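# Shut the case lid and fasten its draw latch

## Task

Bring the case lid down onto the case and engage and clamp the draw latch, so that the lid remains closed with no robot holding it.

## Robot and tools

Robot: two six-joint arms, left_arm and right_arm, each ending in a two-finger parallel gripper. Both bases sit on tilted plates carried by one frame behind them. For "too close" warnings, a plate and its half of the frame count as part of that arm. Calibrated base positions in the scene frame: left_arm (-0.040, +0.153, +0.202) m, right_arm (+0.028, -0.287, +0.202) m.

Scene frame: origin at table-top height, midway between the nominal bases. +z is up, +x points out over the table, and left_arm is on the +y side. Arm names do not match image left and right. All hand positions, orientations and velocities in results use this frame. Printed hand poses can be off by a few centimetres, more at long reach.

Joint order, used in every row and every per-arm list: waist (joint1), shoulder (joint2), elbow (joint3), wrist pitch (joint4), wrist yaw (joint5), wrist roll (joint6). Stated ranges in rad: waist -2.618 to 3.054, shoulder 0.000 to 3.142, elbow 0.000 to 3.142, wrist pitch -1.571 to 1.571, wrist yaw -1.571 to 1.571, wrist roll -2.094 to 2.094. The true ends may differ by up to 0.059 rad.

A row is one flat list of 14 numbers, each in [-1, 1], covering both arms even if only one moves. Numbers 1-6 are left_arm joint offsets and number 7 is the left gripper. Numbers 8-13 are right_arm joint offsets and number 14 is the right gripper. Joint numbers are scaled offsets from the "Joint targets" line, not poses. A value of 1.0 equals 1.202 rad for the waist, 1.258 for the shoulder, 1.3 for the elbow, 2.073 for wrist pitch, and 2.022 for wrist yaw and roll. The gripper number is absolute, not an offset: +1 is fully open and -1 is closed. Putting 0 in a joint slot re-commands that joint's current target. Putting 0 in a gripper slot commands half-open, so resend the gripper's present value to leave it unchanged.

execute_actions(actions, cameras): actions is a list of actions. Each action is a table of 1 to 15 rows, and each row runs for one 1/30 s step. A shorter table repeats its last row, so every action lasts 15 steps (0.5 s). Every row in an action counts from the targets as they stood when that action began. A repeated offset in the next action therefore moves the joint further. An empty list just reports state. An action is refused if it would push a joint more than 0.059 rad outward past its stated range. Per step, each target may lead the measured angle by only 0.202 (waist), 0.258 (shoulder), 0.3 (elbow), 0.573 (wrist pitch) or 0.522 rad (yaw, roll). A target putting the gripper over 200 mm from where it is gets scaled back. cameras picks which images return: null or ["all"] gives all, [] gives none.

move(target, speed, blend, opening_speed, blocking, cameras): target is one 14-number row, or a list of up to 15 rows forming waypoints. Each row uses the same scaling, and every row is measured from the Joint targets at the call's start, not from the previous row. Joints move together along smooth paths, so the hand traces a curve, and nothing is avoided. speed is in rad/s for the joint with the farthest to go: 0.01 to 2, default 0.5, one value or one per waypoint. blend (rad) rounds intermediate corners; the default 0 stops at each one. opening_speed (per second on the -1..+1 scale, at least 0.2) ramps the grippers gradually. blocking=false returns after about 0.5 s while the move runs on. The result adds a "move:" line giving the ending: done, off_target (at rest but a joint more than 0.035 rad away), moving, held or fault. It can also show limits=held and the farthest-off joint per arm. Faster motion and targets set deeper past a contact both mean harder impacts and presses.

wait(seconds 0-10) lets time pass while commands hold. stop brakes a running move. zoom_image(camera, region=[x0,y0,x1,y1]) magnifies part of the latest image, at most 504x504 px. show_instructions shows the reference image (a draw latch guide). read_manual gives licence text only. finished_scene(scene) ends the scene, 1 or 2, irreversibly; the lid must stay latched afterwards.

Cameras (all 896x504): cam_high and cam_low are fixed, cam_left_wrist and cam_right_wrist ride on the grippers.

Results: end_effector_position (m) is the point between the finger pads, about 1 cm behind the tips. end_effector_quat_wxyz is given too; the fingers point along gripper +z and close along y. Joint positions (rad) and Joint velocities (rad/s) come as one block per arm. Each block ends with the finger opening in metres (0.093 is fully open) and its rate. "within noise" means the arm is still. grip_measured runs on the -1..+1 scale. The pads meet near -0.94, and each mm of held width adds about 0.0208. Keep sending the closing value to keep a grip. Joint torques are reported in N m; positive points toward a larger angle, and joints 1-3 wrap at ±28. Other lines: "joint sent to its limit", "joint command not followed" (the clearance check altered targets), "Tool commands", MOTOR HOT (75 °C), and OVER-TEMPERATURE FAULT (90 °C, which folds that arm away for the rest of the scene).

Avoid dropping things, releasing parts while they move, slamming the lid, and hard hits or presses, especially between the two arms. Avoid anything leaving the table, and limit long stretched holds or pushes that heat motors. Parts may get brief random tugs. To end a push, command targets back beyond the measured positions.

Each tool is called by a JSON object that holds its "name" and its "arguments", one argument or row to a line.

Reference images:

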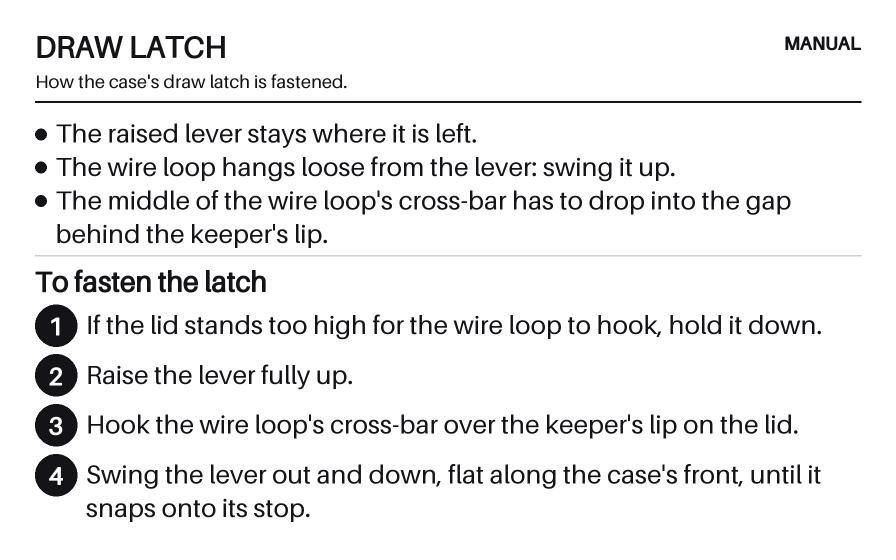

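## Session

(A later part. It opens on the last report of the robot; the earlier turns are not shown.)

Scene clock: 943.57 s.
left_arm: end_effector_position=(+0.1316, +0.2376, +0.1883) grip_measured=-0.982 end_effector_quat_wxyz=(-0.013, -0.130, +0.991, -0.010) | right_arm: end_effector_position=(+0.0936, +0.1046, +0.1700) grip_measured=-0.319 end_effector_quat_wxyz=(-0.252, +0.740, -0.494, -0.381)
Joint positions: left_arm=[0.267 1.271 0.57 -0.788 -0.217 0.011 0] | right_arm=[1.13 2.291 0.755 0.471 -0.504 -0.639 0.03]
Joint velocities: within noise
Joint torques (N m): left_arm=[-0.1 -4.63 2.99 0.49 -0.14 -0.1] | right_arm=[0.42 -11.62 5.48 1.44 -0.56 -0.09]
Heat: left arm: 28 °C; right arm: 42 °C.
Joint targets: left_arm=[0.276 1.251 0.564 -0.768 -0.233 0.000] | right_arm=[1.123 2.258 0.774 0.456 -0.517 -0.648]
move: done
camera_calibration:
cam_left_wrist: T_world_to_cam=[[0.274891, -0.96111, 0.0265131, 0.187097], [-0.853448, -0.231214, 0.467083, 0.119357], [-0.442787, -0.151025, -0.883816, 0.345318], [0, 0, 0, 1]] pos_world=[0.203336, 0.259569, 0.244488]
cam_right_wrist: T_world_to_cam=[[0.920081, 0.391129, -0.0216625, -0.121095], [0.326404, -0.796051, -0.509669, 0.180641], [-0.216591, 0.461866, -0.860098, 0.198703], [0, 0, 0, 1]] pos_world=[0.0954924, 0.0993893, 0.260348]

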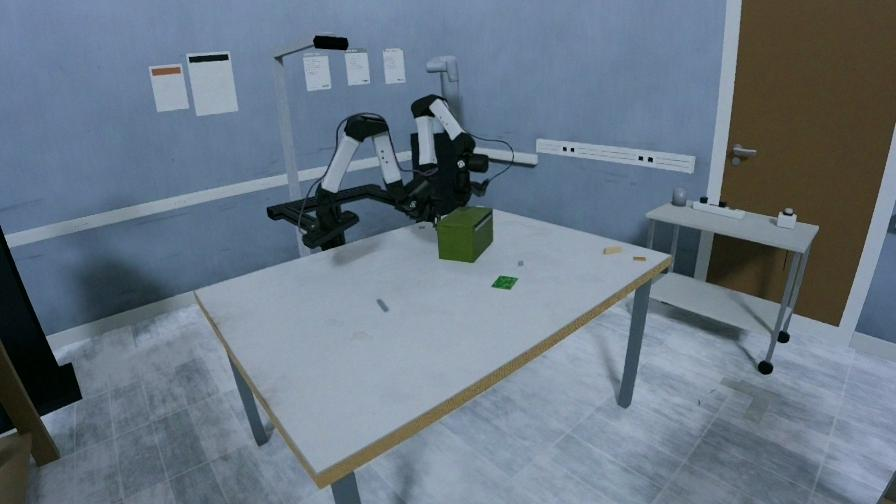

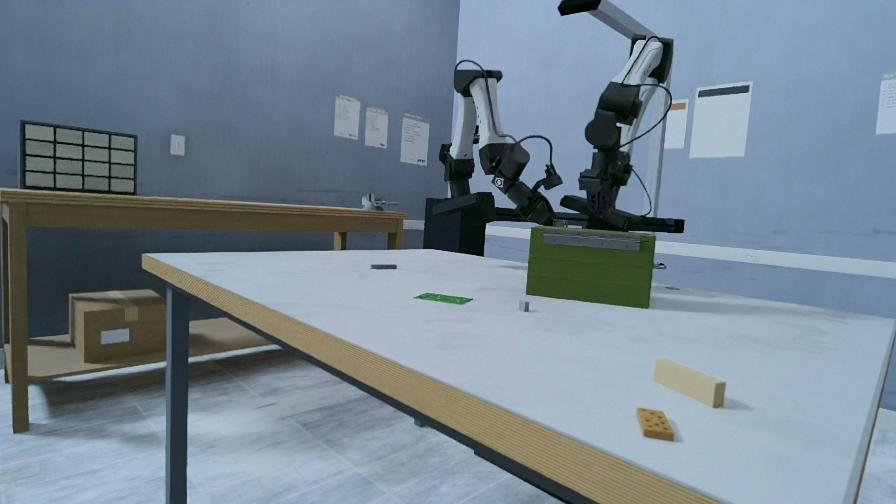

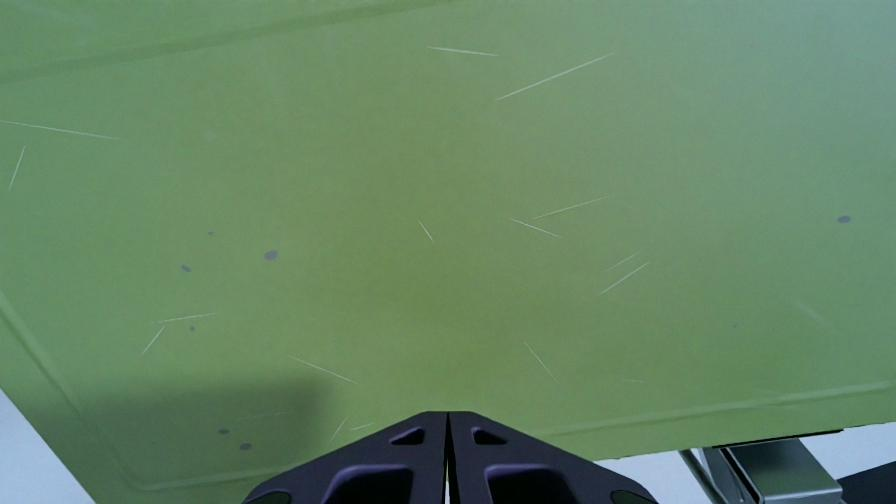

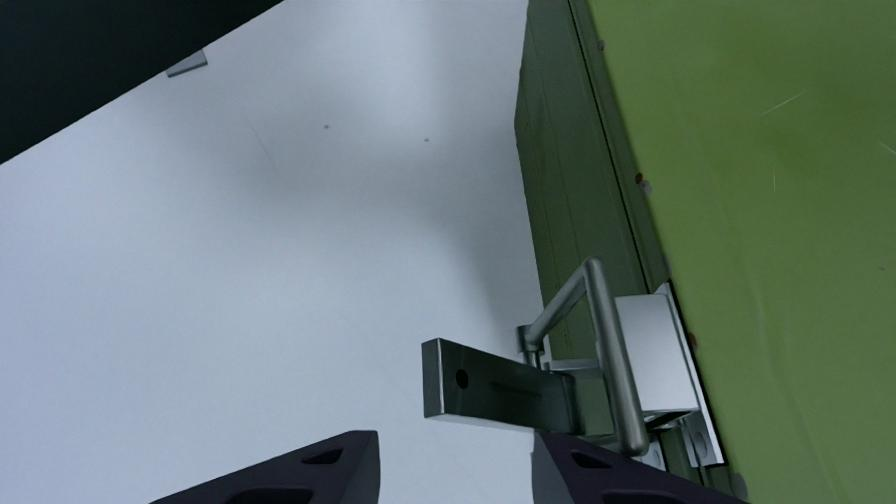

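{"name": "move", "arguments": {
  "target": [0,0,0,0,0,0,-1,-0.079,-0.0477,-0.09,-0.0063,-0.0198,-0.0455,-0.32],
  "speed": 0.15,
  "cameras": ["cam_right_wrist","cam_left_wrist"]
}}

{"name": "zoom_image", "arguments": {
  "camera": "cam_right_wrist",
  "region": [400, 180, 756, 484]
}}

Scene clock: 973.13 s.
left_arm: end_effector_position=(+0.1316, +0.2376, +0.1883) grip_measured=-0.982 end_effector_quat_wxyz=(-0.013, -0.130, +0.991, -0.010) | right_arm: end_effector_position=(+0.1098, +0.0723, +0.1680) grip_measured=-0.319 end_effector_quat_wxyz=(-0.254, +0.738, -0.496, -0.380)
Joint positions: left_arm=[0.267 1.271 0.57 -0.788 -0.217 0.011 0] | right_arm=[1.035 2.23 0.664 0.456 -0.544 -0.731 0.03]
Joint velocities: within noise
Joint torques (N m): left_arm=[-0.12 -4.63 2.97 0.49 -0.13 -0.09] | right_arm=[0.59 -10.88 3.06 1.3 -0.52 -0.11]
Heat: left arm: 28 °C; right arm: 44 °C.
Joint targets: left_arm=[0.276 1.251 0.564 -0.768 -0.233 0.000] | right_arm=[1.028 2.198 0.657 0.443 -0.557 -0.741]
move: done
camera_calibration:
cam_left_wrist: T_world_to_cam=[[0.274891, -0.96111, 0.0265131, 0.187097], [-0.853448, -0.231214, 0.467083, 0.119357], [-0.442787, -0.151025, -0.883816, 0.345318], [0, 0, 0, 1]] pos_world=[0.203336, 0.259569, 0.244488]
cam_right_wrist: T_world_to_cam=[[0.922942, 0.384387, -0.0206117, -0.123359], [0.32098, -0.798044, -0.509997, 0.149417], [-0.212485, 0.464082, -0.859929, 0.214704], [0, 0, 0, 1]] pos_world=[0.111514, 0.0670189, 0.25829]
Images, in order (width x height): cam_left_wrist 896x504, cam_right_wrist 896x504.

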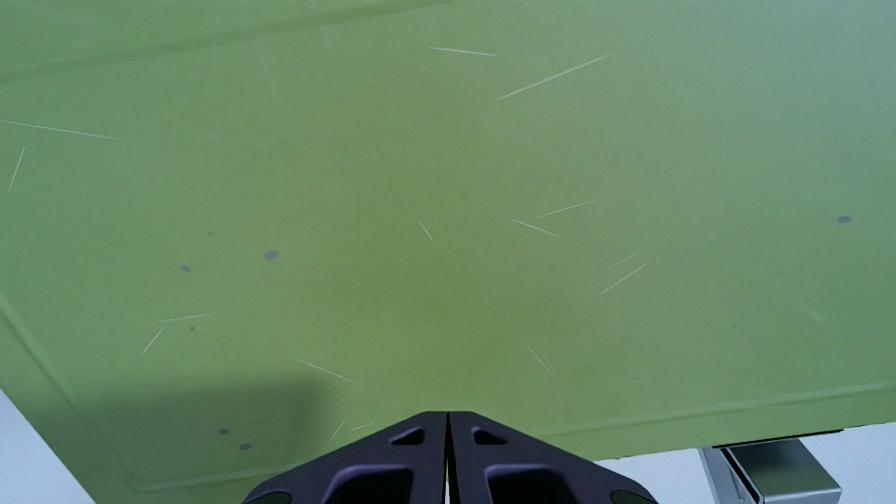

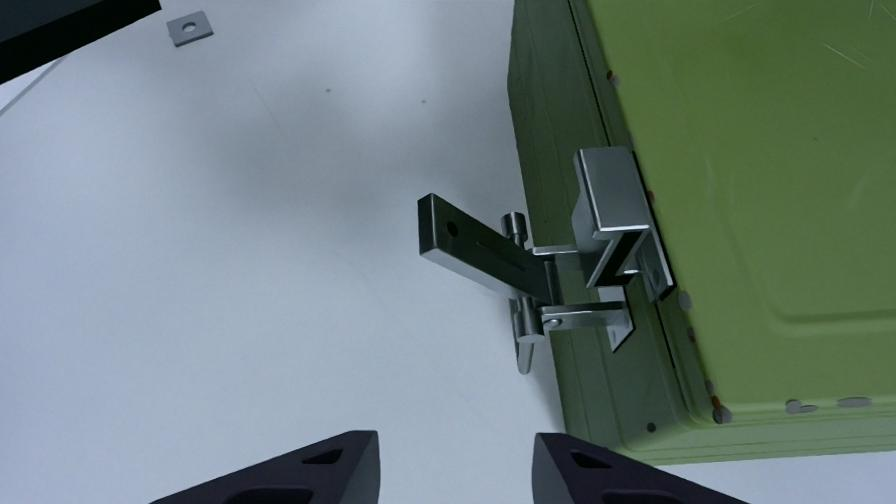

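Scaled by 1.416 from the camera's 896x504 image, which has a finer 1280x720 frame.

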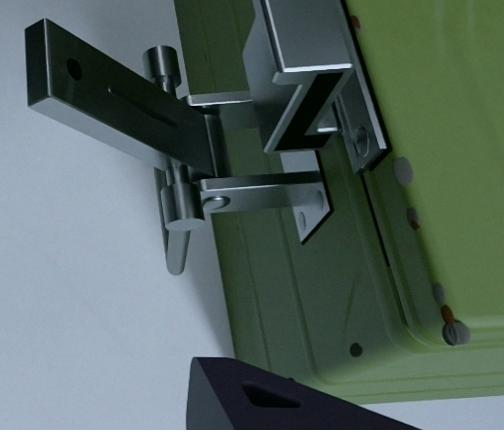

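{"name": "move", "arguments": {
  "target": [
    [0,0,0,0,0,0,-1,0.0882,-0.0564,-0.0108,-0.0096,0.0208,0.048,-1],
    [0,0,0,0,0,0,-1,0.1556,0.12,0.0231,0.0941,0.0406,0.0865,-1],
    [0,0,0,0,0,0,-1,0.0657,0.1471,0.1569,-0.0096,0.0138,0.0346,-1],
    [0,0,0,0,0,0,-1,0.0416,0.1542,0.1877,-0.0309,0.0069,0.0203,-1]
  ],
  "speed": [0.4,0.3,0.15,0.1],
  "opening_speed": 1.5,
  "cameras": ["cam_right_wrist"]
}}

Scene clock: 994.30 s.
left_arm: end_effector_position=(+0.1316, +0.2376, +0.1883) grip_measured=-0.982 end_effector_quat_wxyz=(-0.013, -0.130, +0.991, -0.010) | right_arm: end_effector_position=(+0.0962, +0.1193, +0.1695) grip_measured=-0.973 end_effector_quat_wxyz=(-0.230, +0.743, -0.466, -0.421)
Joint positions: left_arm=[0.267 1.271 0.57 -0.788 -0.217 0.011 0] | right_arm=[1.093 2.36 0.869 0.381 -0.625 -0.698 0]
Joint velocities: within noise
Joint torques (N m): left_arm=[-0.1 -4.68 2.96 0.49 -0.14 -0.1] | right_arm=[-0.01 -6.37 6.64 1.39 0.33 -0.05]
Heat: left arm: 28 °C; right arm: 43 °C.
Joint targets: left_arm=[0.276 1.251 0.564 -0.769 -0.233 0.000] | right_arm=[1.078 2.392 0.901 0.379 -0.544 -0.699]
move: off_target (right_arm); right_arm: the wrist yaw is farthest, 0.082 rad from its target
camera_calibration:
cam_right_wrist: T_world_to_cam=[[0.882825, 0.464743, -0.0680787, -0.126506], [0.354777, -0.754763, -0.551785, 0.190725], [-0.307821, 0.462977, -0.831203, 0.195826], [0, 0, 0, 1]] pos_world=[0.104297, 0.112082, 0.259398]
Images, in order (width x height): cam_right_wrist 896x504.

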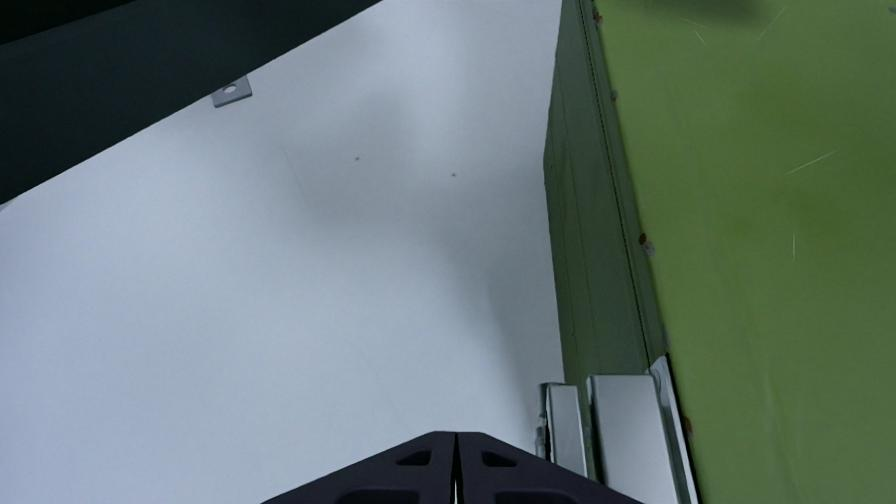

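{"name": "move", "arguments": {
  "target": [
    [0,0,0,0,0,0,-1,0.0466,-0.2107,-0.1985,0.0212,0.0143,0.0272,-1],
    [0,0,0,0,0,0,-1,0.2879,0.1542,-0.2338,0.3642,0.3927,0.3848,0.2],
    [0,0,0,0,0,0,-1,0.2928,0.2226,-0.1638,0.3613,0.3947,0.3848,0.2]
  ],
  "speed": [0.4,0.5,0.3],
  "cameras": ["cam_right_wrist"]
}}

Scene clock: 1012.93 s.
left_arm: end_effector_position=(+0.1316, +0.2376, +0.1883) grip_measured=-0.982 end_effector_quat_wxyz=(-0.013, -0.130, +0.991, -0.010) | right_arm: end_effector_position=(+0.0999, +0.1087, +0.1001) grip_measured=+0.199 end_effector_quat_wxyz=(+0.374, -0.515, +0.725, +0.265)
Joint positions: left_arm=[0.267 1.271 0.57 -0.788 -0.217 0.011 0] | right_arm=[1.423 2.659 0.676 1.12 0.241 0.071 0.055]
Joint velocities: within noise
Joint torques (N m): left_arm=[-0.1 -4.66 2.97 0.5 -0.13 -0.09] | right_arm=[1.4 -7.73 2.96 2.01 0.07 0.04]
Heat: left arm: 28 °C; right arm: 40 °C.
Joint targets: left_arm=[0.276 1.251 0.564 -0.769 -0.233 0.000] | right_arm=[1.430 2.672 0.688 1.128 0.255 0.079]
move: done
camera_calibration:
cam_right_wrist: T_world_to_cam=[[0.945977, -0.323849, -0.015813, -0.0554113], [-0.285888, -0.810096, -0.511872, 0.209152], [0.152959, 0.48874, -0.858916, 0.0981217], [0, 0, 0, 1]] pos_world=[0.0972033, 0.103533, 0.190461]
Images, in order (width x height): cam_right_wrist 896x504.

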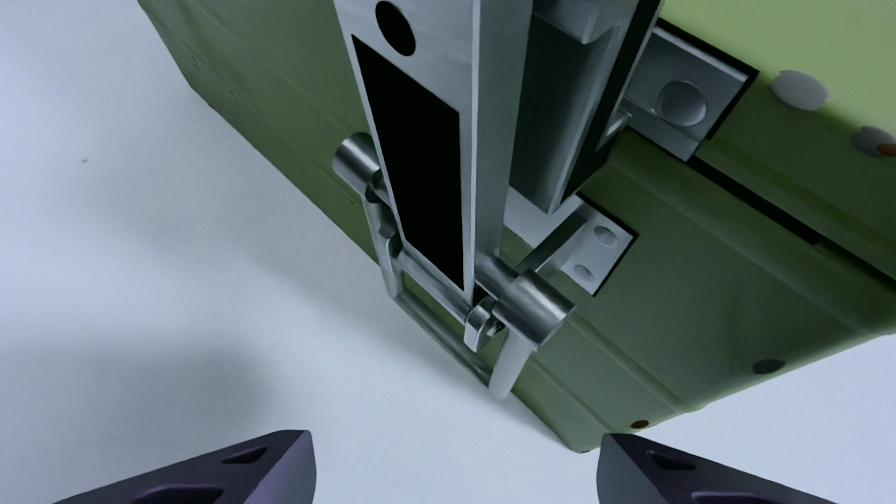

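{"name": "move", "arguments": {
  "target": [0,0,0,0,0,0,-1,0.0358,0.0175,0.0838,-0.0507,0.0178,0.0203,0.2],
  "speed": 0.12,
  "cameras": ["cam_right_wrist"]
}}

Scene clock: 1024.53 s.
left_arm: end_effector_position=(+0.1316, +0.2376, +0.1883) grip_measured=-0.982 end_effector_quat_wxyz=(-0.013, -0.130, +0.991, -0.010) | right_arm: end_effector_position=(+0.0921, +0.1354, +0.1014) grip_measured=+0.199 end_effector_quat_wxyz=(+0.380, -0.508, +0.726, +0.267)
Joint positions: left_arm=[0.267 1.271 0.57 -0.788 -0.217 0.011 0] | right_arm=[1.465 2.68 0.782 1.038 0.278 0.111 0.055]
Joint velocities: within noise
Joint torques (N m): left_arm=[-0.1 -4.63 2.97 0.5 -0.14 -0.1] | right_arm=[1.14 -8.43 3.69 1.76 0.12 0.08]
Heat: left arm: 28 °C; right arm: 40 °C.
Joint targets: left_arm=[0.276 1.251 0.564 -0.769 -0.233 0.000] | right_arm=[1.473 2.694 0.797 1.023 0.291 0.120]
move: done
camera_calibration:
cam_right_wrist: T_world_to_cam=[[0.941878, -0.335415, -0.019036, -0.0371003], [-0.295405, -0.799874, -0.522435, 0.229743], [0.160006, 0.497693, -0.852467, 0.0847965], [0, 0, 0, 1]] pos_world=[0.0892432, 0.129119, 0.191606]
Images, in order (width x height): cam_right_wrist 896x504.

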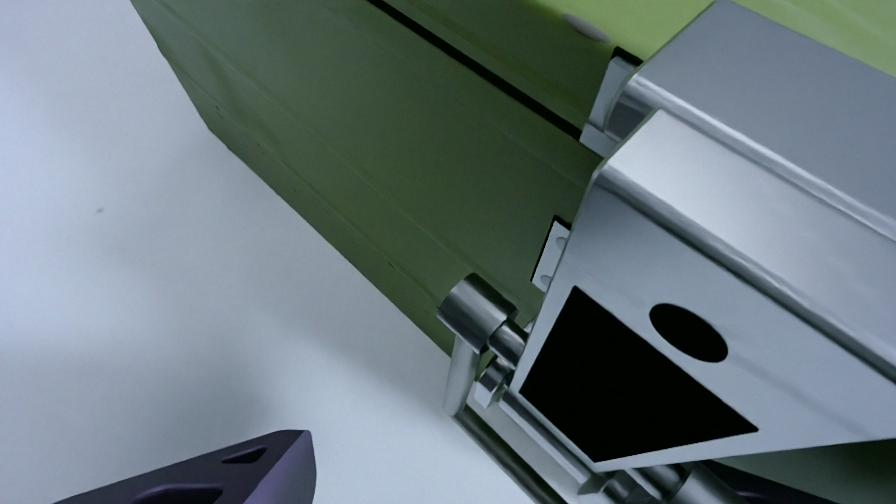

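{"name": "move", "arguments": {
  "target": [0,0,0,0,0,0,-1,-0.119,-0.0493,-0.0954,0.0555,-0.1785,-0.1444,-0.32],
  "speed": 0.2,
  "opening_speed": 0.3,
  "cameras": ["cam_right_wrist"]
}}

Scene clock: 1044.33 s.
left_arm: end_effector_position=(+0.1316, +0.2376, +0.1883) grip_measured=-0.982 end_effector_quat_wxyz=(-0.013, -0.130, +0.991, -0.010) | right_arm: end_effector_position=(+0.0839, +0.1114, +0.0943) grip_measured=-0.319 end_effector_quat_wxyz=(-0.330, +0.613, -0.646, -0.312)
Joint positions: left_arm=[0.267 1.271 0.57 -0.788 -0.217 0.011 0] | right_arm=[1.335 2.668 0.678 1.115 -0.046 -0.162 0.03]
Joint velocities: within noise
Joint torques (N m): left_arm=[-0.13 -4.64 2.96 0.49 -0.14 -0.1] | right_arm=[0.21 -12.31 1.61 2.1 -0.42 -0.15]
Heat: left arm: 28 °C; right arm: 39 °C.
Joint targets: left_arm=[0.276 1.251 0.564 -0.769 -0.233 0.000] | right_arm=[1.330 2.632 0.673 1.138 -0.070 -0.172]
move: off_target (right_arm); right_arm: the shoulder is farthest, 0.036 rad from its target
camera_calibration:
cam_right_wrist: T_world_to_cam=[[0.998798, -0.0465236, -0.015434, -0.0748949], [-0.0479553, -0.862285, -0.504148, 0.18886], [0.0101462, 0.504282, -0.86348, 0.104899], [0, 0, 0, 1]] pos_world=[0.0827974, 0.106468, 0.184636]
Images, in order (width x height): cam_right_wrist 896x504.

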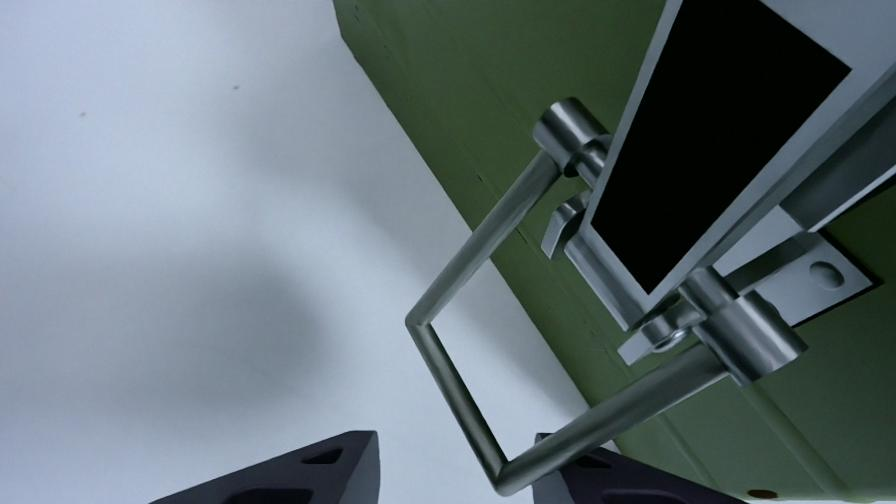

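{"name": "move", "arguments": {
  "target": [0,0,0,0,0,0,-1,-0.1556,-0.0835,0.0669,-0.1877,-0.2226,-0.2275,-0.32],
  "speed": 0.2,
  "cameras": ["cam_right_wrist"]
}}

Scene clock: 1070.07 s.
left_arm: end_effector_position=(+0.1316, +0.2376, +0.1883) grip_measured=-0.982 end_effector_quat_wxyz=(-0.013, -0.130, +0.991, -0.010) | right_arm: end_effector_position=(+0.0766, +0.1020, +0.1056) grip_measured=-0.319 end_effector_quat_wxyz=(-0.252, +0.739, -0.493, -0.383)
Joint positions: left_arm=[0.267 1.271 0.57 -0.788 -0.217 0.011 0] | right_arm=[1.147 2.562 0.745 0.762 -0.5 -0.622 0.03]
Joint velocities: within noise
Joint torques (N m): left_arm=[-0.13 -4.63 2.99 0.49 -0.13 -0.1] | right_arm=[0.75 -12.27 3.58 1.46 -0.62 -0.11]
Heat: left arm: 28 °C; right arm: 42 °C.
Joint targets: left_arm=[0.276 1.251 0.564 -0.769 -0.233 0.000] | right_arm=[1.143 2.527 0.760 0.749 -0.521 -0.632]
move: done
camera_calibration:
cam_right_wrist: T_world_to_cam=[[0.919318, 0.392877, -0.0224062, -0.105852], [0.326813, -0.793968, -0.512649, 0.151347], [-0.219198, 0.463965, -0.858306, 0.140662], [0, 0, 0, 1]] pos_world=[0.0786826, 0.0964895, 0.195947]
Images, in order (width x height): cam_right_wrist 896x504.

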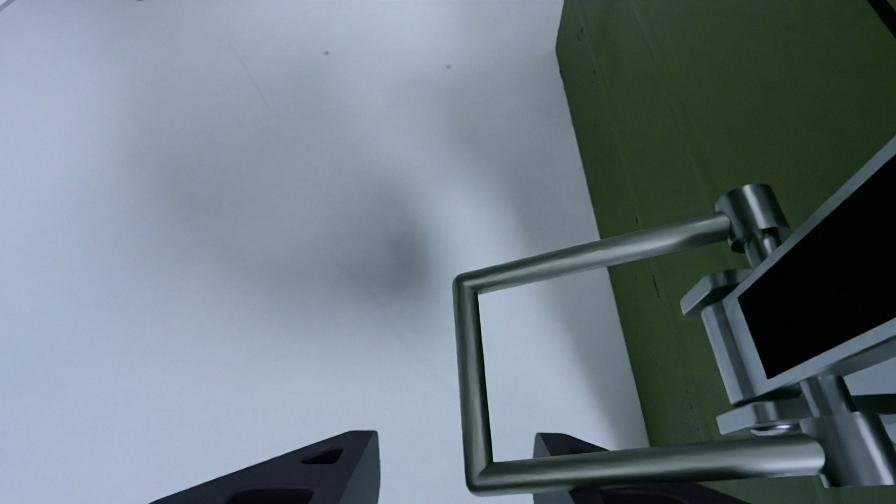

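{"name": "move", "arguments": {
  "target": [
    [0,0,0,0,0,0,-1,0.0383,-0.0819,-0.0531,-0.0178,0.0089,0.0148,-0.32],
    [0,0,0,0,0,0,-1,0.0416,-0.1582,-0.0562,-0.0608,0.0104,0.0168,-0.32],
    [0,0,0,0,0,0,-1,0.0133,-0.1963,-0.0162,-0.1027,0.0054,0.0079,-0.32]
  ],
  "speed": 0.1,
  "blend": 0.02,
  "cameras": ["cam_right_wrist","cam_left_wrist"]
}}

{"name": "zoom_image", "arguments": {
  "camera": "cam_right_wrist",
  "region": [500, 150, 896, 504]
}}

Scene clock: 1121.00 s.
left_arm: end_effector_position=(+0.1316, +0.2376, +0.1883) grip_measured=-0.982 end_effector_quat_wxyz=(-0.013, -0.130, +0.991, -0.010) | right_arm: end_effector_position=(+0.0790, +0.1036, +0.1658) grip_measured=-0.319 end_effector_quat_wxyz=(-0.254, +0.740, -0.488, -0.388)
Joint positions: left_arm=[0.267 1.271 0.57 -0.788 -0.217 0.011 0] | right_arm=[1.166 2.312 0.721 0.55 -0.501 -0.607 0.03]
Joint velocities: within noise
Joint torques (N m): left_arm=[-0.08 -4.64 2.96 0.49 -0.13 -0.1] | right_arm=[0.5 -11.43 5.2 1.48 -0.53 -0.11]
Heat: left arm: 28 °C; right arm: 44 °C.
Joint targets: left_arm=[0.276 1.251 0.564 -0.769 -0.233 0.000] | right_arm=[1.159 2.280 0.739 0.536 -0.509 -0.616]
move: done
camera_calibration:
cam_left_wrist: T_world_to_cam=[[0.274891, -0.96111, 0.0265131, 0.187097], [-0.853448, -0.231214, 0.467083, 0.119357], [-0.442787, -0.151025, -0.883816, 0.345318], [0, 0, 0, 1]] pos_world=[0.203336, 0.259569, 0.244488]
cam_right_wrist: T_world_to_cam=[[0.916002, 0.400652, -0.0204676, -0.108222], [0.332169, -0.786062, -0.521316, 0.182893], [-0.224955, 0.470727, -0.853118, 0.19092], [0, 0, 0, 1]] pos_world=[0.0813281, 0.0972535, 0.256007]
Images, in order (width x height): cam_left_wrist 896x504, cam_right_wrist 896x504.

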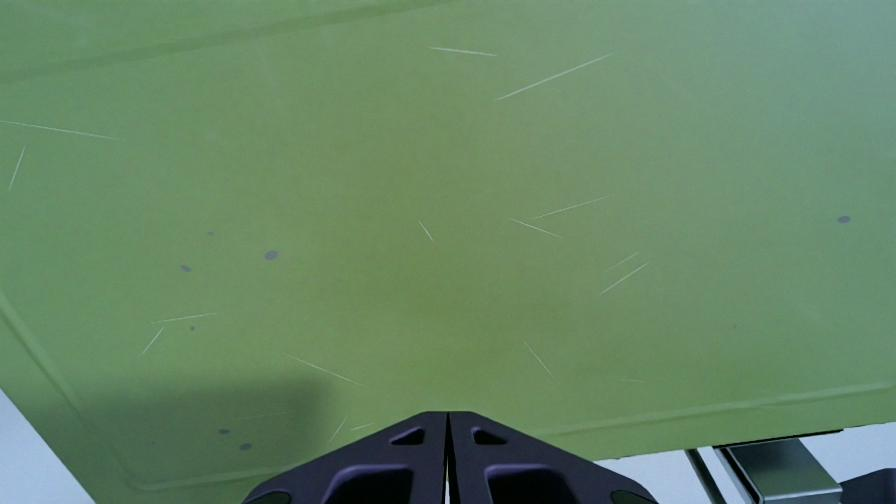

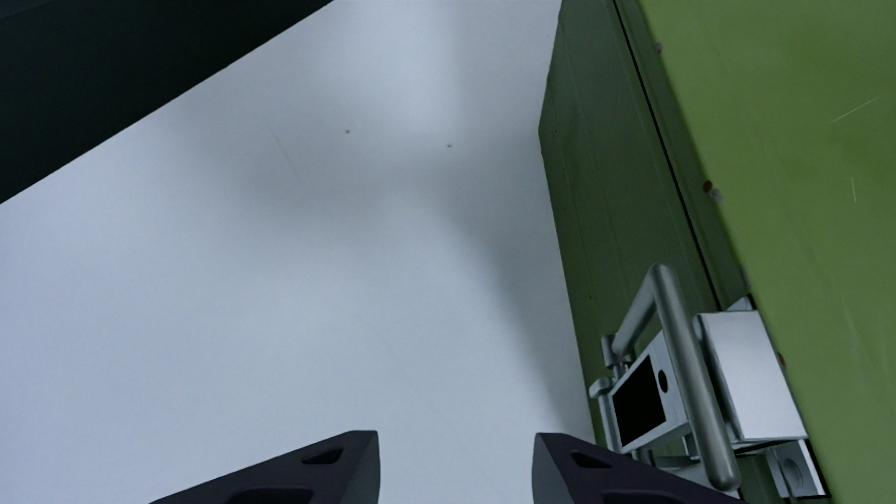

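Scaled by 1.273 from the camera's 896x504 image, which has a finer 1280x720 frame.

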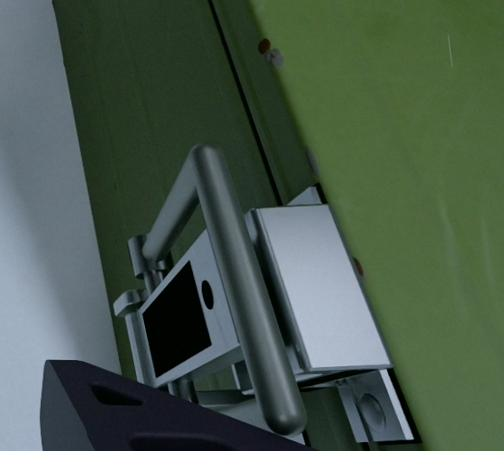

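{"name": "move", "arguments": {
  "target": [0,0,0,0,0,0,-1,-0.0241,-0.0215,0.037,-0.0425,-0.0069,-0.0138,-0.32],
  "speed": 0.08,
  "cameras": ["cam_right_wrist","cam_left_wrist"]
}}

{"name": "zoom_image", "arguments": {
  "camera": "cam_right_wrist",
  "region": [500, 150, 896, 504]
}}

{"name": "zoom_image", "arguments": {
  "camera": "cam_left_wrist",
  "region": [600, 350, 896, 504]
}}

Scene clock: 1128.17 s.
left_arm: end_effector_position=(+0.1316, +0.2376, +0.1883) grip_measured=-0.982 end_effector_quat_wxyz=(-0.013, -0.130, +0.991, -0.010) | right_arm: end_effector_position=(+0.0924, +0.1088, +0.1749) grip_measured=-0.319 end_effector_quat_wxyz=(-0.254, +0.740, -0.490, -0.386)
Joint positions: left_arm=[0.267 1.271 0.57 -0.788 -0.217 0.011 0] | right_arm=[1.137 2.286 0.767 0.463 -0.51 -0.635 0.03]
Joint velocities: within noise
Joint torques (N m): left_arm=[-0.1 -4.64 2.99 0.5 -0.15 -0.1] | right_arm=[0.39 -11.67 5.52 1.45 -0.54 -0.09]
Heat: left arm: 28 °C; right arm: 45 °C.
Joint targets: left_arm=[0.276 1.251 0.564 -0.769 -0.233 0.000] | right_arm=[1.130 2.253 0.787 0.448 -0.523 -0.644]
move: done
camera_calibration:
cam_left_wrist: T_world_to_cam=[[0.274891, -0.96111, 0.0265131, 0.187097], [-0.853448, -0.231214, 0.467083, 0.119357], [-0.442787, -0.151025, -0.883816, 0.345318], [0, 0, 0, 1]] pos_world=[0.203336, 0.259569, 0.244488]
cam_right_wrist: T_world_to_cam=[[0.917353, 0.397598, -0.0194914, -0.122296], [0.330805, -0.788652, -0.518263, 0.187196], [-0.221432, 0.468982, -0.854999, 0.199417], [0, 0, 0, 1]] pos_world=[0.0944205, 0.102734, 0.265134]
Images, in order (width x height): cam_left_wrist 896x504, cam_right_wrist 896x504.

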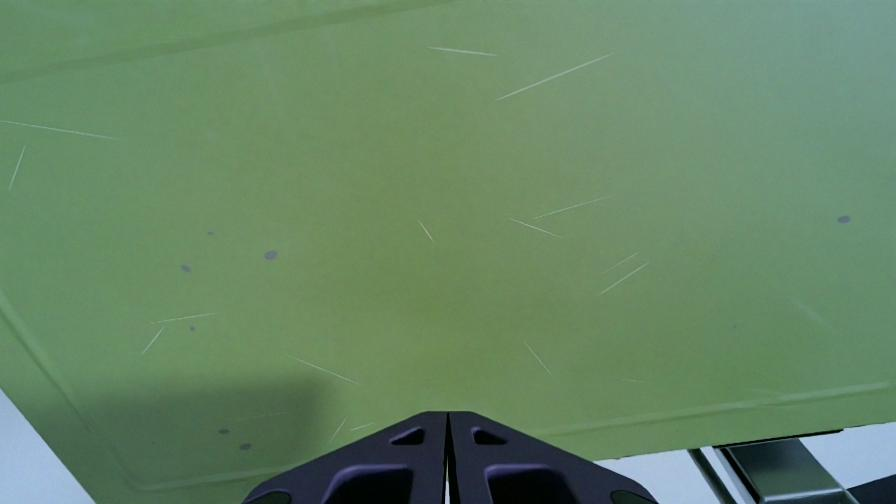

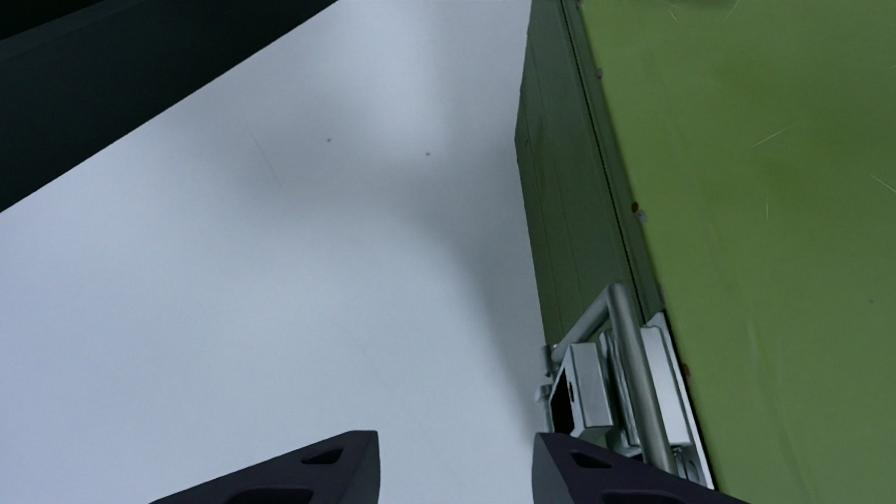

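Scaled by 1.273 from the camera's 896x504 image, which has a finer 1280x720 frame.

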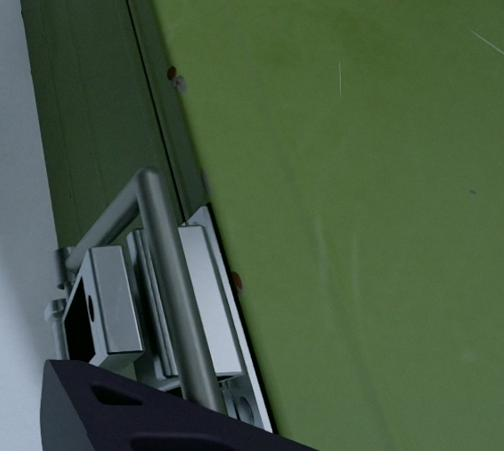

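Scaled by 1.703 from the camera's 896x504 image, which has a finer 1280x720 frame.

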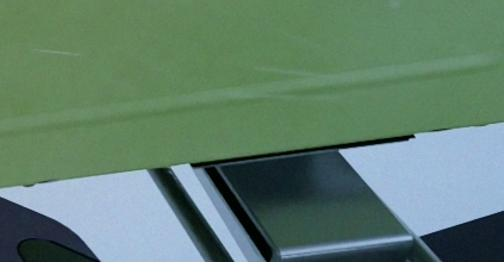

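{"name": "move", "arguments": {
  "target": [0,0,0,0,0,0,-1,-0.0216,-0.0016,0.0361,-0.0304,-0.0064,-0.0124,-0.32],
  "speed": 0.08,
  "cameras": ["cam_right_wrist","cam_left_wrist"]
}}

{"name": "zoom_image", "arguments": {
  "camera": "cam_right_wrist",
  "region": [450, 200, 800, 504]
}}

{"name": "zoom_image", "arguments": {
  "camera": "cam_left_wrist",
  "region": [600, 350, 896, 504]
}}

Scene clock: 1140.10 s.
left_arm: end_effector_position=(+0.1316, +0.2376, +0.1883) grip_measured=-0.982 end_effector_quat_wxyz=(-0.013, -0.130, +0.991, -0.010) | right_arm: end_effector_position=(+0.1031, +0.1127, +0.1775) grip_measured=-0.319 end_effector_quat_wxyz=(-0.250, +0.740, -0.492, -0.385)
Joint positions: left_arm=[0.267 1.271 0.57 -0.788 -0.217 0.011 0] | right_arm=[1.111 2.286 0.812 0.397 -0.522 -0.66 0.03]
Joint velocities: within noise
Joint torques (N m): left_arm=[-0.08 -4.62 2.97 0.49 -0.14 -0.09] | right_arm=[0.46 -11.93 6.09 1.4 -0.55 -0.1]
Heat: left arm: 28 °C; right arm: 45 °C.
Joint targets: left_arm=[0.276 1.251 0.564 -0.769 -0.233 0.000] | right_arm=[1.104 2.251 0.834 0.385 -0.536 -0.669]
move: done
camera_calibration:
cam_left_wrist: T_world_to_cam=[[0.274891, -0.96111, 0.0265131, 0.187097], [-0.853448, -0.231214, 0.467083, 0.119357], [-0.442787, -0.151025, -0.883816, 0.345318], [0, 0, 0, 1]] pos_world=[0.203336, 0.259569, 0.244488]
cam_right_wrist: T_world_to_cam=[[0.917256, 0.397417, -0.0264782, -0.132399], [0.328682, -0.792808, -0.513248, 0.187824], [-0.224966, 0.462077, -0.857832, 0.203867], [0, 0, 0, 1]] pos_world=[0.105573, 0.107324, 0.267778]
Images, in order (width x height): cam_left_wrist 896x504, cam_right_wrist 896x504.

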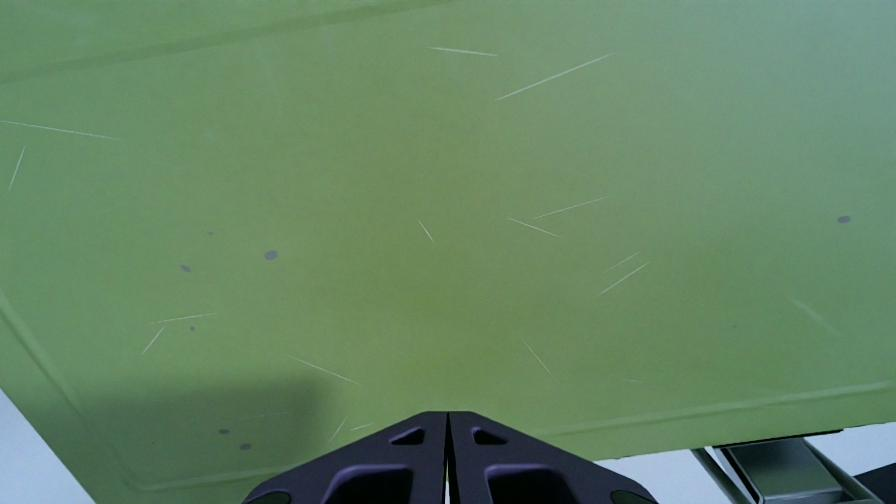

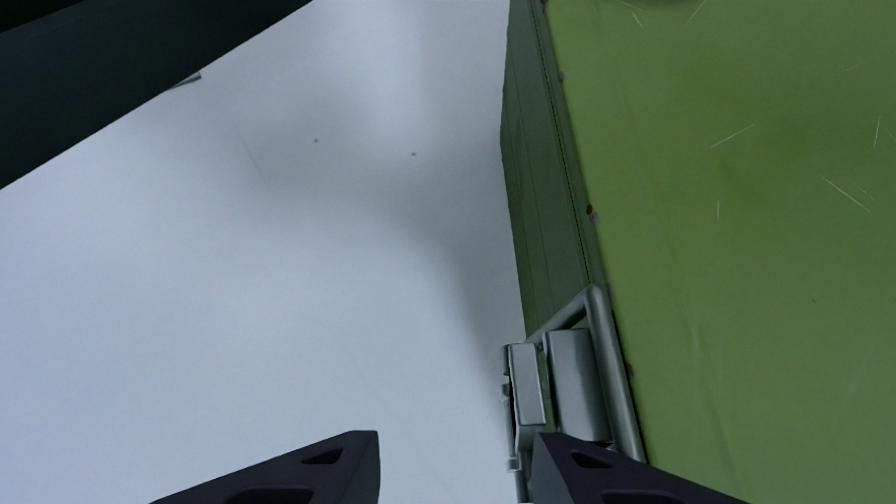

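Scaled by 1.440 from the camera's 896x504 image, which has a finer 1280x720 frame.

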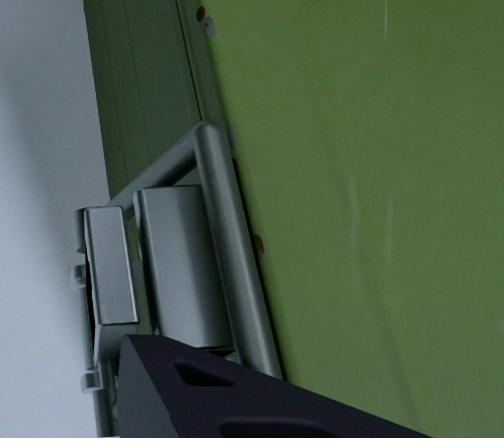

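Scaled by 1.703 from the camera's 896x504 image, which has a finer 1280x720 frame.

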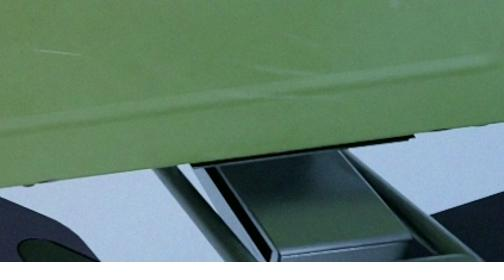

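{"name": "move", "arguments": {
  "target": [0,0,0,0,0,0,-1,-0.0732,-0.0509,-0.0954,-0.0048,-0.0193,-0.045,-0.32],
  "speed": 0.12,
  "cameras": ["cam_right_wrist","cam_left_wrist"]
}}

{"name": "zoom_image", "arguments": {
  "camera": "cam_right_wrist",
  "region": [450, 100, 750, 404]
}}

Scene clock: 1153.37 s.
left_arm: end_effector_position=(+0.1316, +0.2376, +0.1883) grip_measured=-0.982 end_effector_quat_wxyz=(-0.013, -0.130, +0.991, -0.010) | right_arm: end_effector_position=(+0.1177, +0.0807, +0.1770) grip_measured=-0.319 end_effector_quat_wxyz=(-0.255, +0.739, -0.490, -0.385)
Joint positions: left_arm=[0.267 1.271 0.57 -0.788 -0.217 0.011 0] | right_arm=[1.023 2.219 0.718 0.388 -0.562 -0.751 0.03]
Joint velocities: within noise
Joint torques (N m): left_arm=[-0.13 -4.6 2.99 0.49 -0.14 -0.09] | right_arm=[0.64 -11.08 3.34 1.34 -0.62 -0.15]
Heat: left arm: 28 °C; right arm: 46 °C.
Joint targets: left_arm=[0.276 1.251 0.564 -0.769 -0.233 0.000] | right_arm=[1.016 2.187 0.710 0.375 -0.575 -0.760]
move: done
camera_calibration:
cam_left_wrist: T_world_to_cam=[[0.274891, -0.96111, 0.0265131, 0.187097], [-0.853448, -0.231214, 0.467083, 0.119357], [-0.442787, -0.151025, -0.883816, 0.345318], [0, 0, 0, 1]] pos_world=[0.203336, 0.259569, 0.244488]
cam_right_wrist: T_world_to_cam=[[0.918481, 0.39502, -0.0187514, -0.134371], [0.328895, -0.78934, -0.51843, 0.158028], [-0.219591, 0.470001, -0.854914, 0.219697], [0, 0, 0, 1]] pos_world=[0.119687, 0.0745591, 0.267229]
Images, in order (width x height): cam_left_wrist 896x504, cam_right_wrist 896x504.

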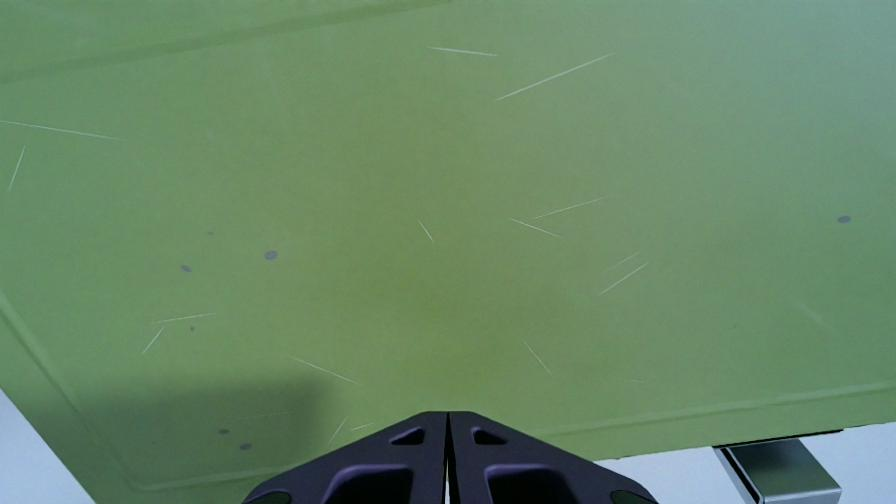

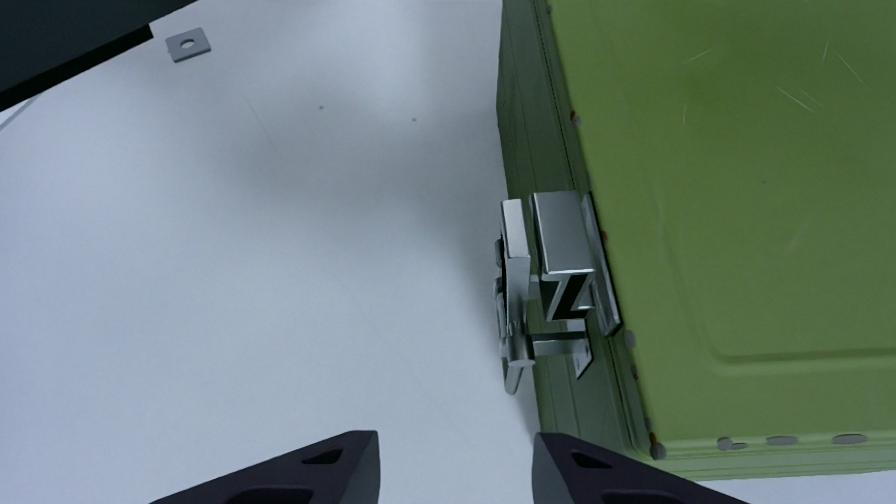

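Scaled by 1.658 from the camera's 896x504 image, which has a finer 1280x720 frame.

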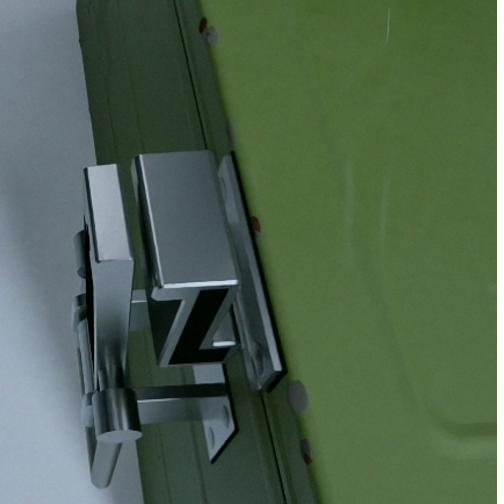

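{"name": "move", "arguments": {
  "target": [0.0222,0.0433,-0.0388,0.0507,0.001,0,-1,0,0,0,0,0,0,-0.32],
  "speed": 0.1,
  "cameras": ["cam_right_wrist","cam_left_wrist"]
}}

Scene clock: 1191.40 s.
left_arm: end_effector_position=(+0.1321, +0.2393, +0.1728) grip_measured=-0.982 end_effector_quat_wxyz=(-0.004, -0.145, +0.989, -0.007) | right_arm: end_effector_position=(+0.1176, +0.0807, +0.1770) grip_measured=-0.319 end_effector_quat_wxyz=(-0.255, +0.739, -0.490, -0.385)
Joint positions: left_arm=[0.293 1.298 0.519 -0.684 -0.217 0.011 0] | right_arm=[1.023 2.219 0.718 0.388 -0.562 -0.752 0.03]
Joint velocities: within noise
Joint torques (N m): left_arm=[-0.13 -2.17 2.78 0.52 -0.11 -0.09] | right_arm=[0.68 -11.11 3.36 1.31 -0.61 -0.11]
Heat: left arm: 28 °C; right arm: 44 °C.
Joint targets: left_arm=[0.302 1.306 0.514 -0.663 -0.231 0.000] | right_arm=[1.016 2.187 0.710 0.375 -0.575 -0.760]
move: done
camera_calibration:
cam_left_wrist: T_world_to_cam=[[0.304563, -0.952201, 0.0235629, 0.183445], [-0.853909, -0.261997, 0.449662, 0.137904], [-0.421995, -0.157071, -0.892888, 0.33237], [0, 0, 0, 1]] pos_world=[0.202146, 0.263013, 0.230437]
cam_right_wrist: T_world_to_cam=[[0.918048, 0.396055, -0.0181301, -0.134419], [0.329963, -0.7886, -0.518878, 0.158002], [-0.219802, 0.470373, -0.854656, 0.21968], [0, 0, 0, 1]] pos_world=[0.119555, 0.074506, 0.267297]
Images, in order (width x height): cam_left_wrist 896x504, cam_right_wrist 896x504.

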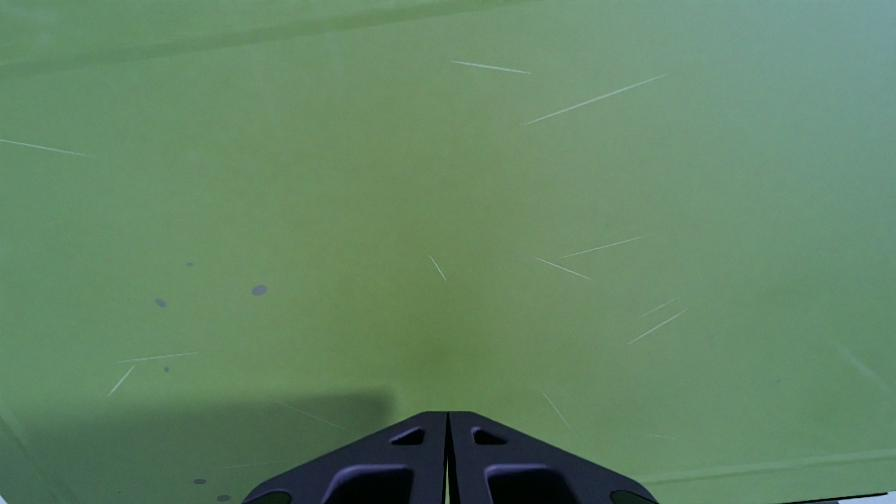

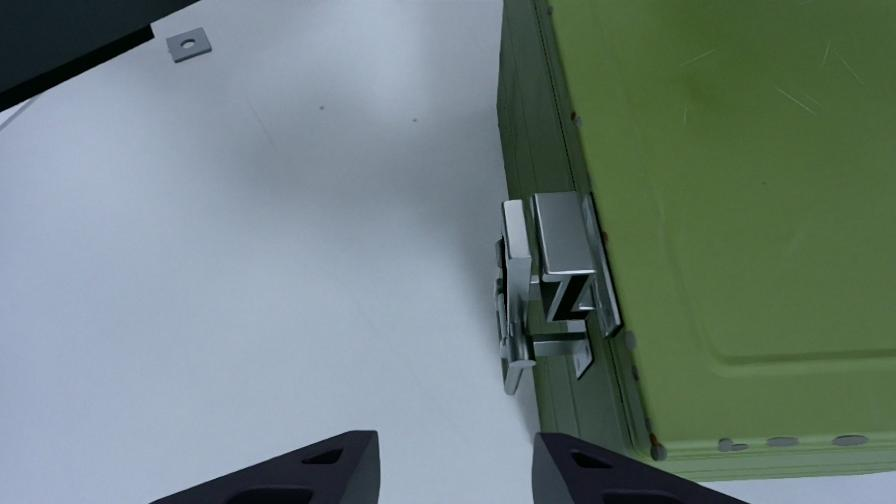

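{"name": "move", "arguments": {
  "target": [0.0133,0.026,-0.0233,0.0304,0.001,0,-1,0,0,0,0,0,0,-0.32],
  "speed": 0.08,
  "cameras": ["cam_right_wrist"]
}}

{"name": "zoom_image", "arguments": {
  "camera": "cam_right_wrist",
  "region": [450, 100, 750, 404]
}}

Scene clock: 1198.70 s.
left_arm: end_effector_position=(+0.1299, +0.2391, +0.1614) grip_measured=-0.982 end_effector_quat_wxyz=(-0.006, -0.153, +0.988, -0.006) | right_arm: end_effector_position=(+0.1176, +0.0807, +0.1770) grip_measured=-0.319 end_effector_quat_wxyz=(-0.255, +0.739, -0.490, -0.385)
Joint positions: left_arm=[0.309 1.331 0.489 -0.621 -0.217 0.011 0] | right_arm=[1.023 2.219 0.718 0.388 -0.562 -0.752 0.03]
Joint velocities: within noise
Joint torques (N m): left_arm=[-0.12 -2.26 2.63 0.54 -0.09 -0.09] | right_arm=[0.64 -11.1 3.36 1.28 -0.62 -0.08]
Heat: left arm: 28 °C; right arm: 44 °C.
Joint targets: left_arm=[0.318 1.338 0.483 -0.600 -0.229 0.000] | right_arm=[1.016 2.187 0.710 0.375 -0.575 -0.760]
move: done
camera_calibration:
cam_right_wrist: T_world_to_cam=[[0.918048, 0.396055, -0.0181301, -0.134419], [0.329963, -0.7886, -0.518878, 0.158002], [-0.219802, 0.470373, -0.854656, 0.21968], [0, 0, 0, 1]] pos_world=[0.119555, 0.074506, 0.267297]
Images, in order (width x height): cam_right_wrist 896x504.

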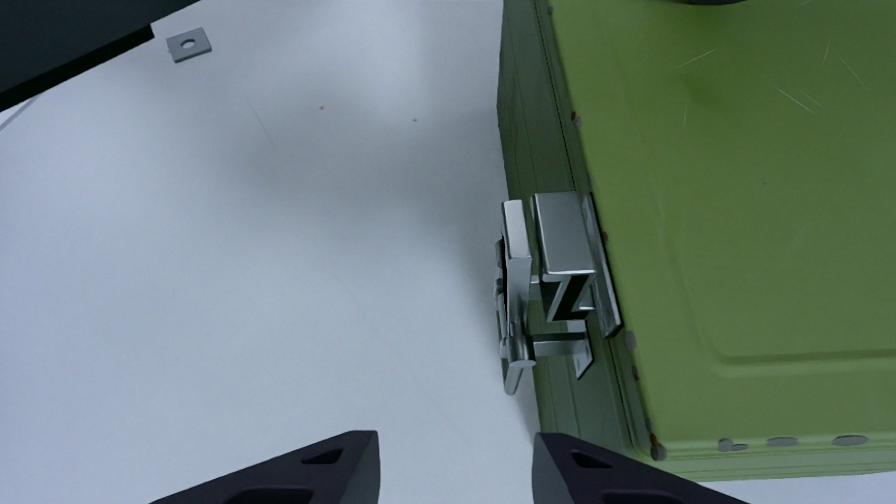

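Scaled by 1.658 from the camera's 896x504 image, which has a finer 1280x720 frame.

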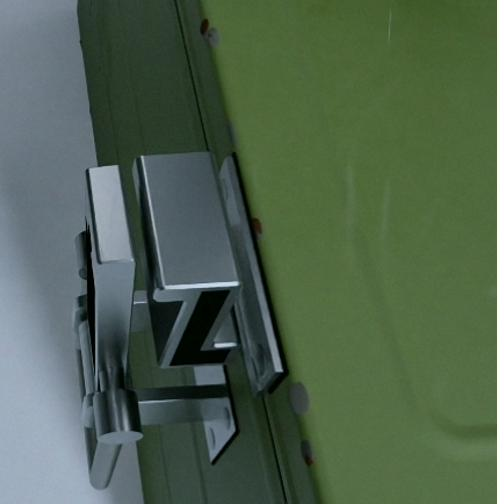

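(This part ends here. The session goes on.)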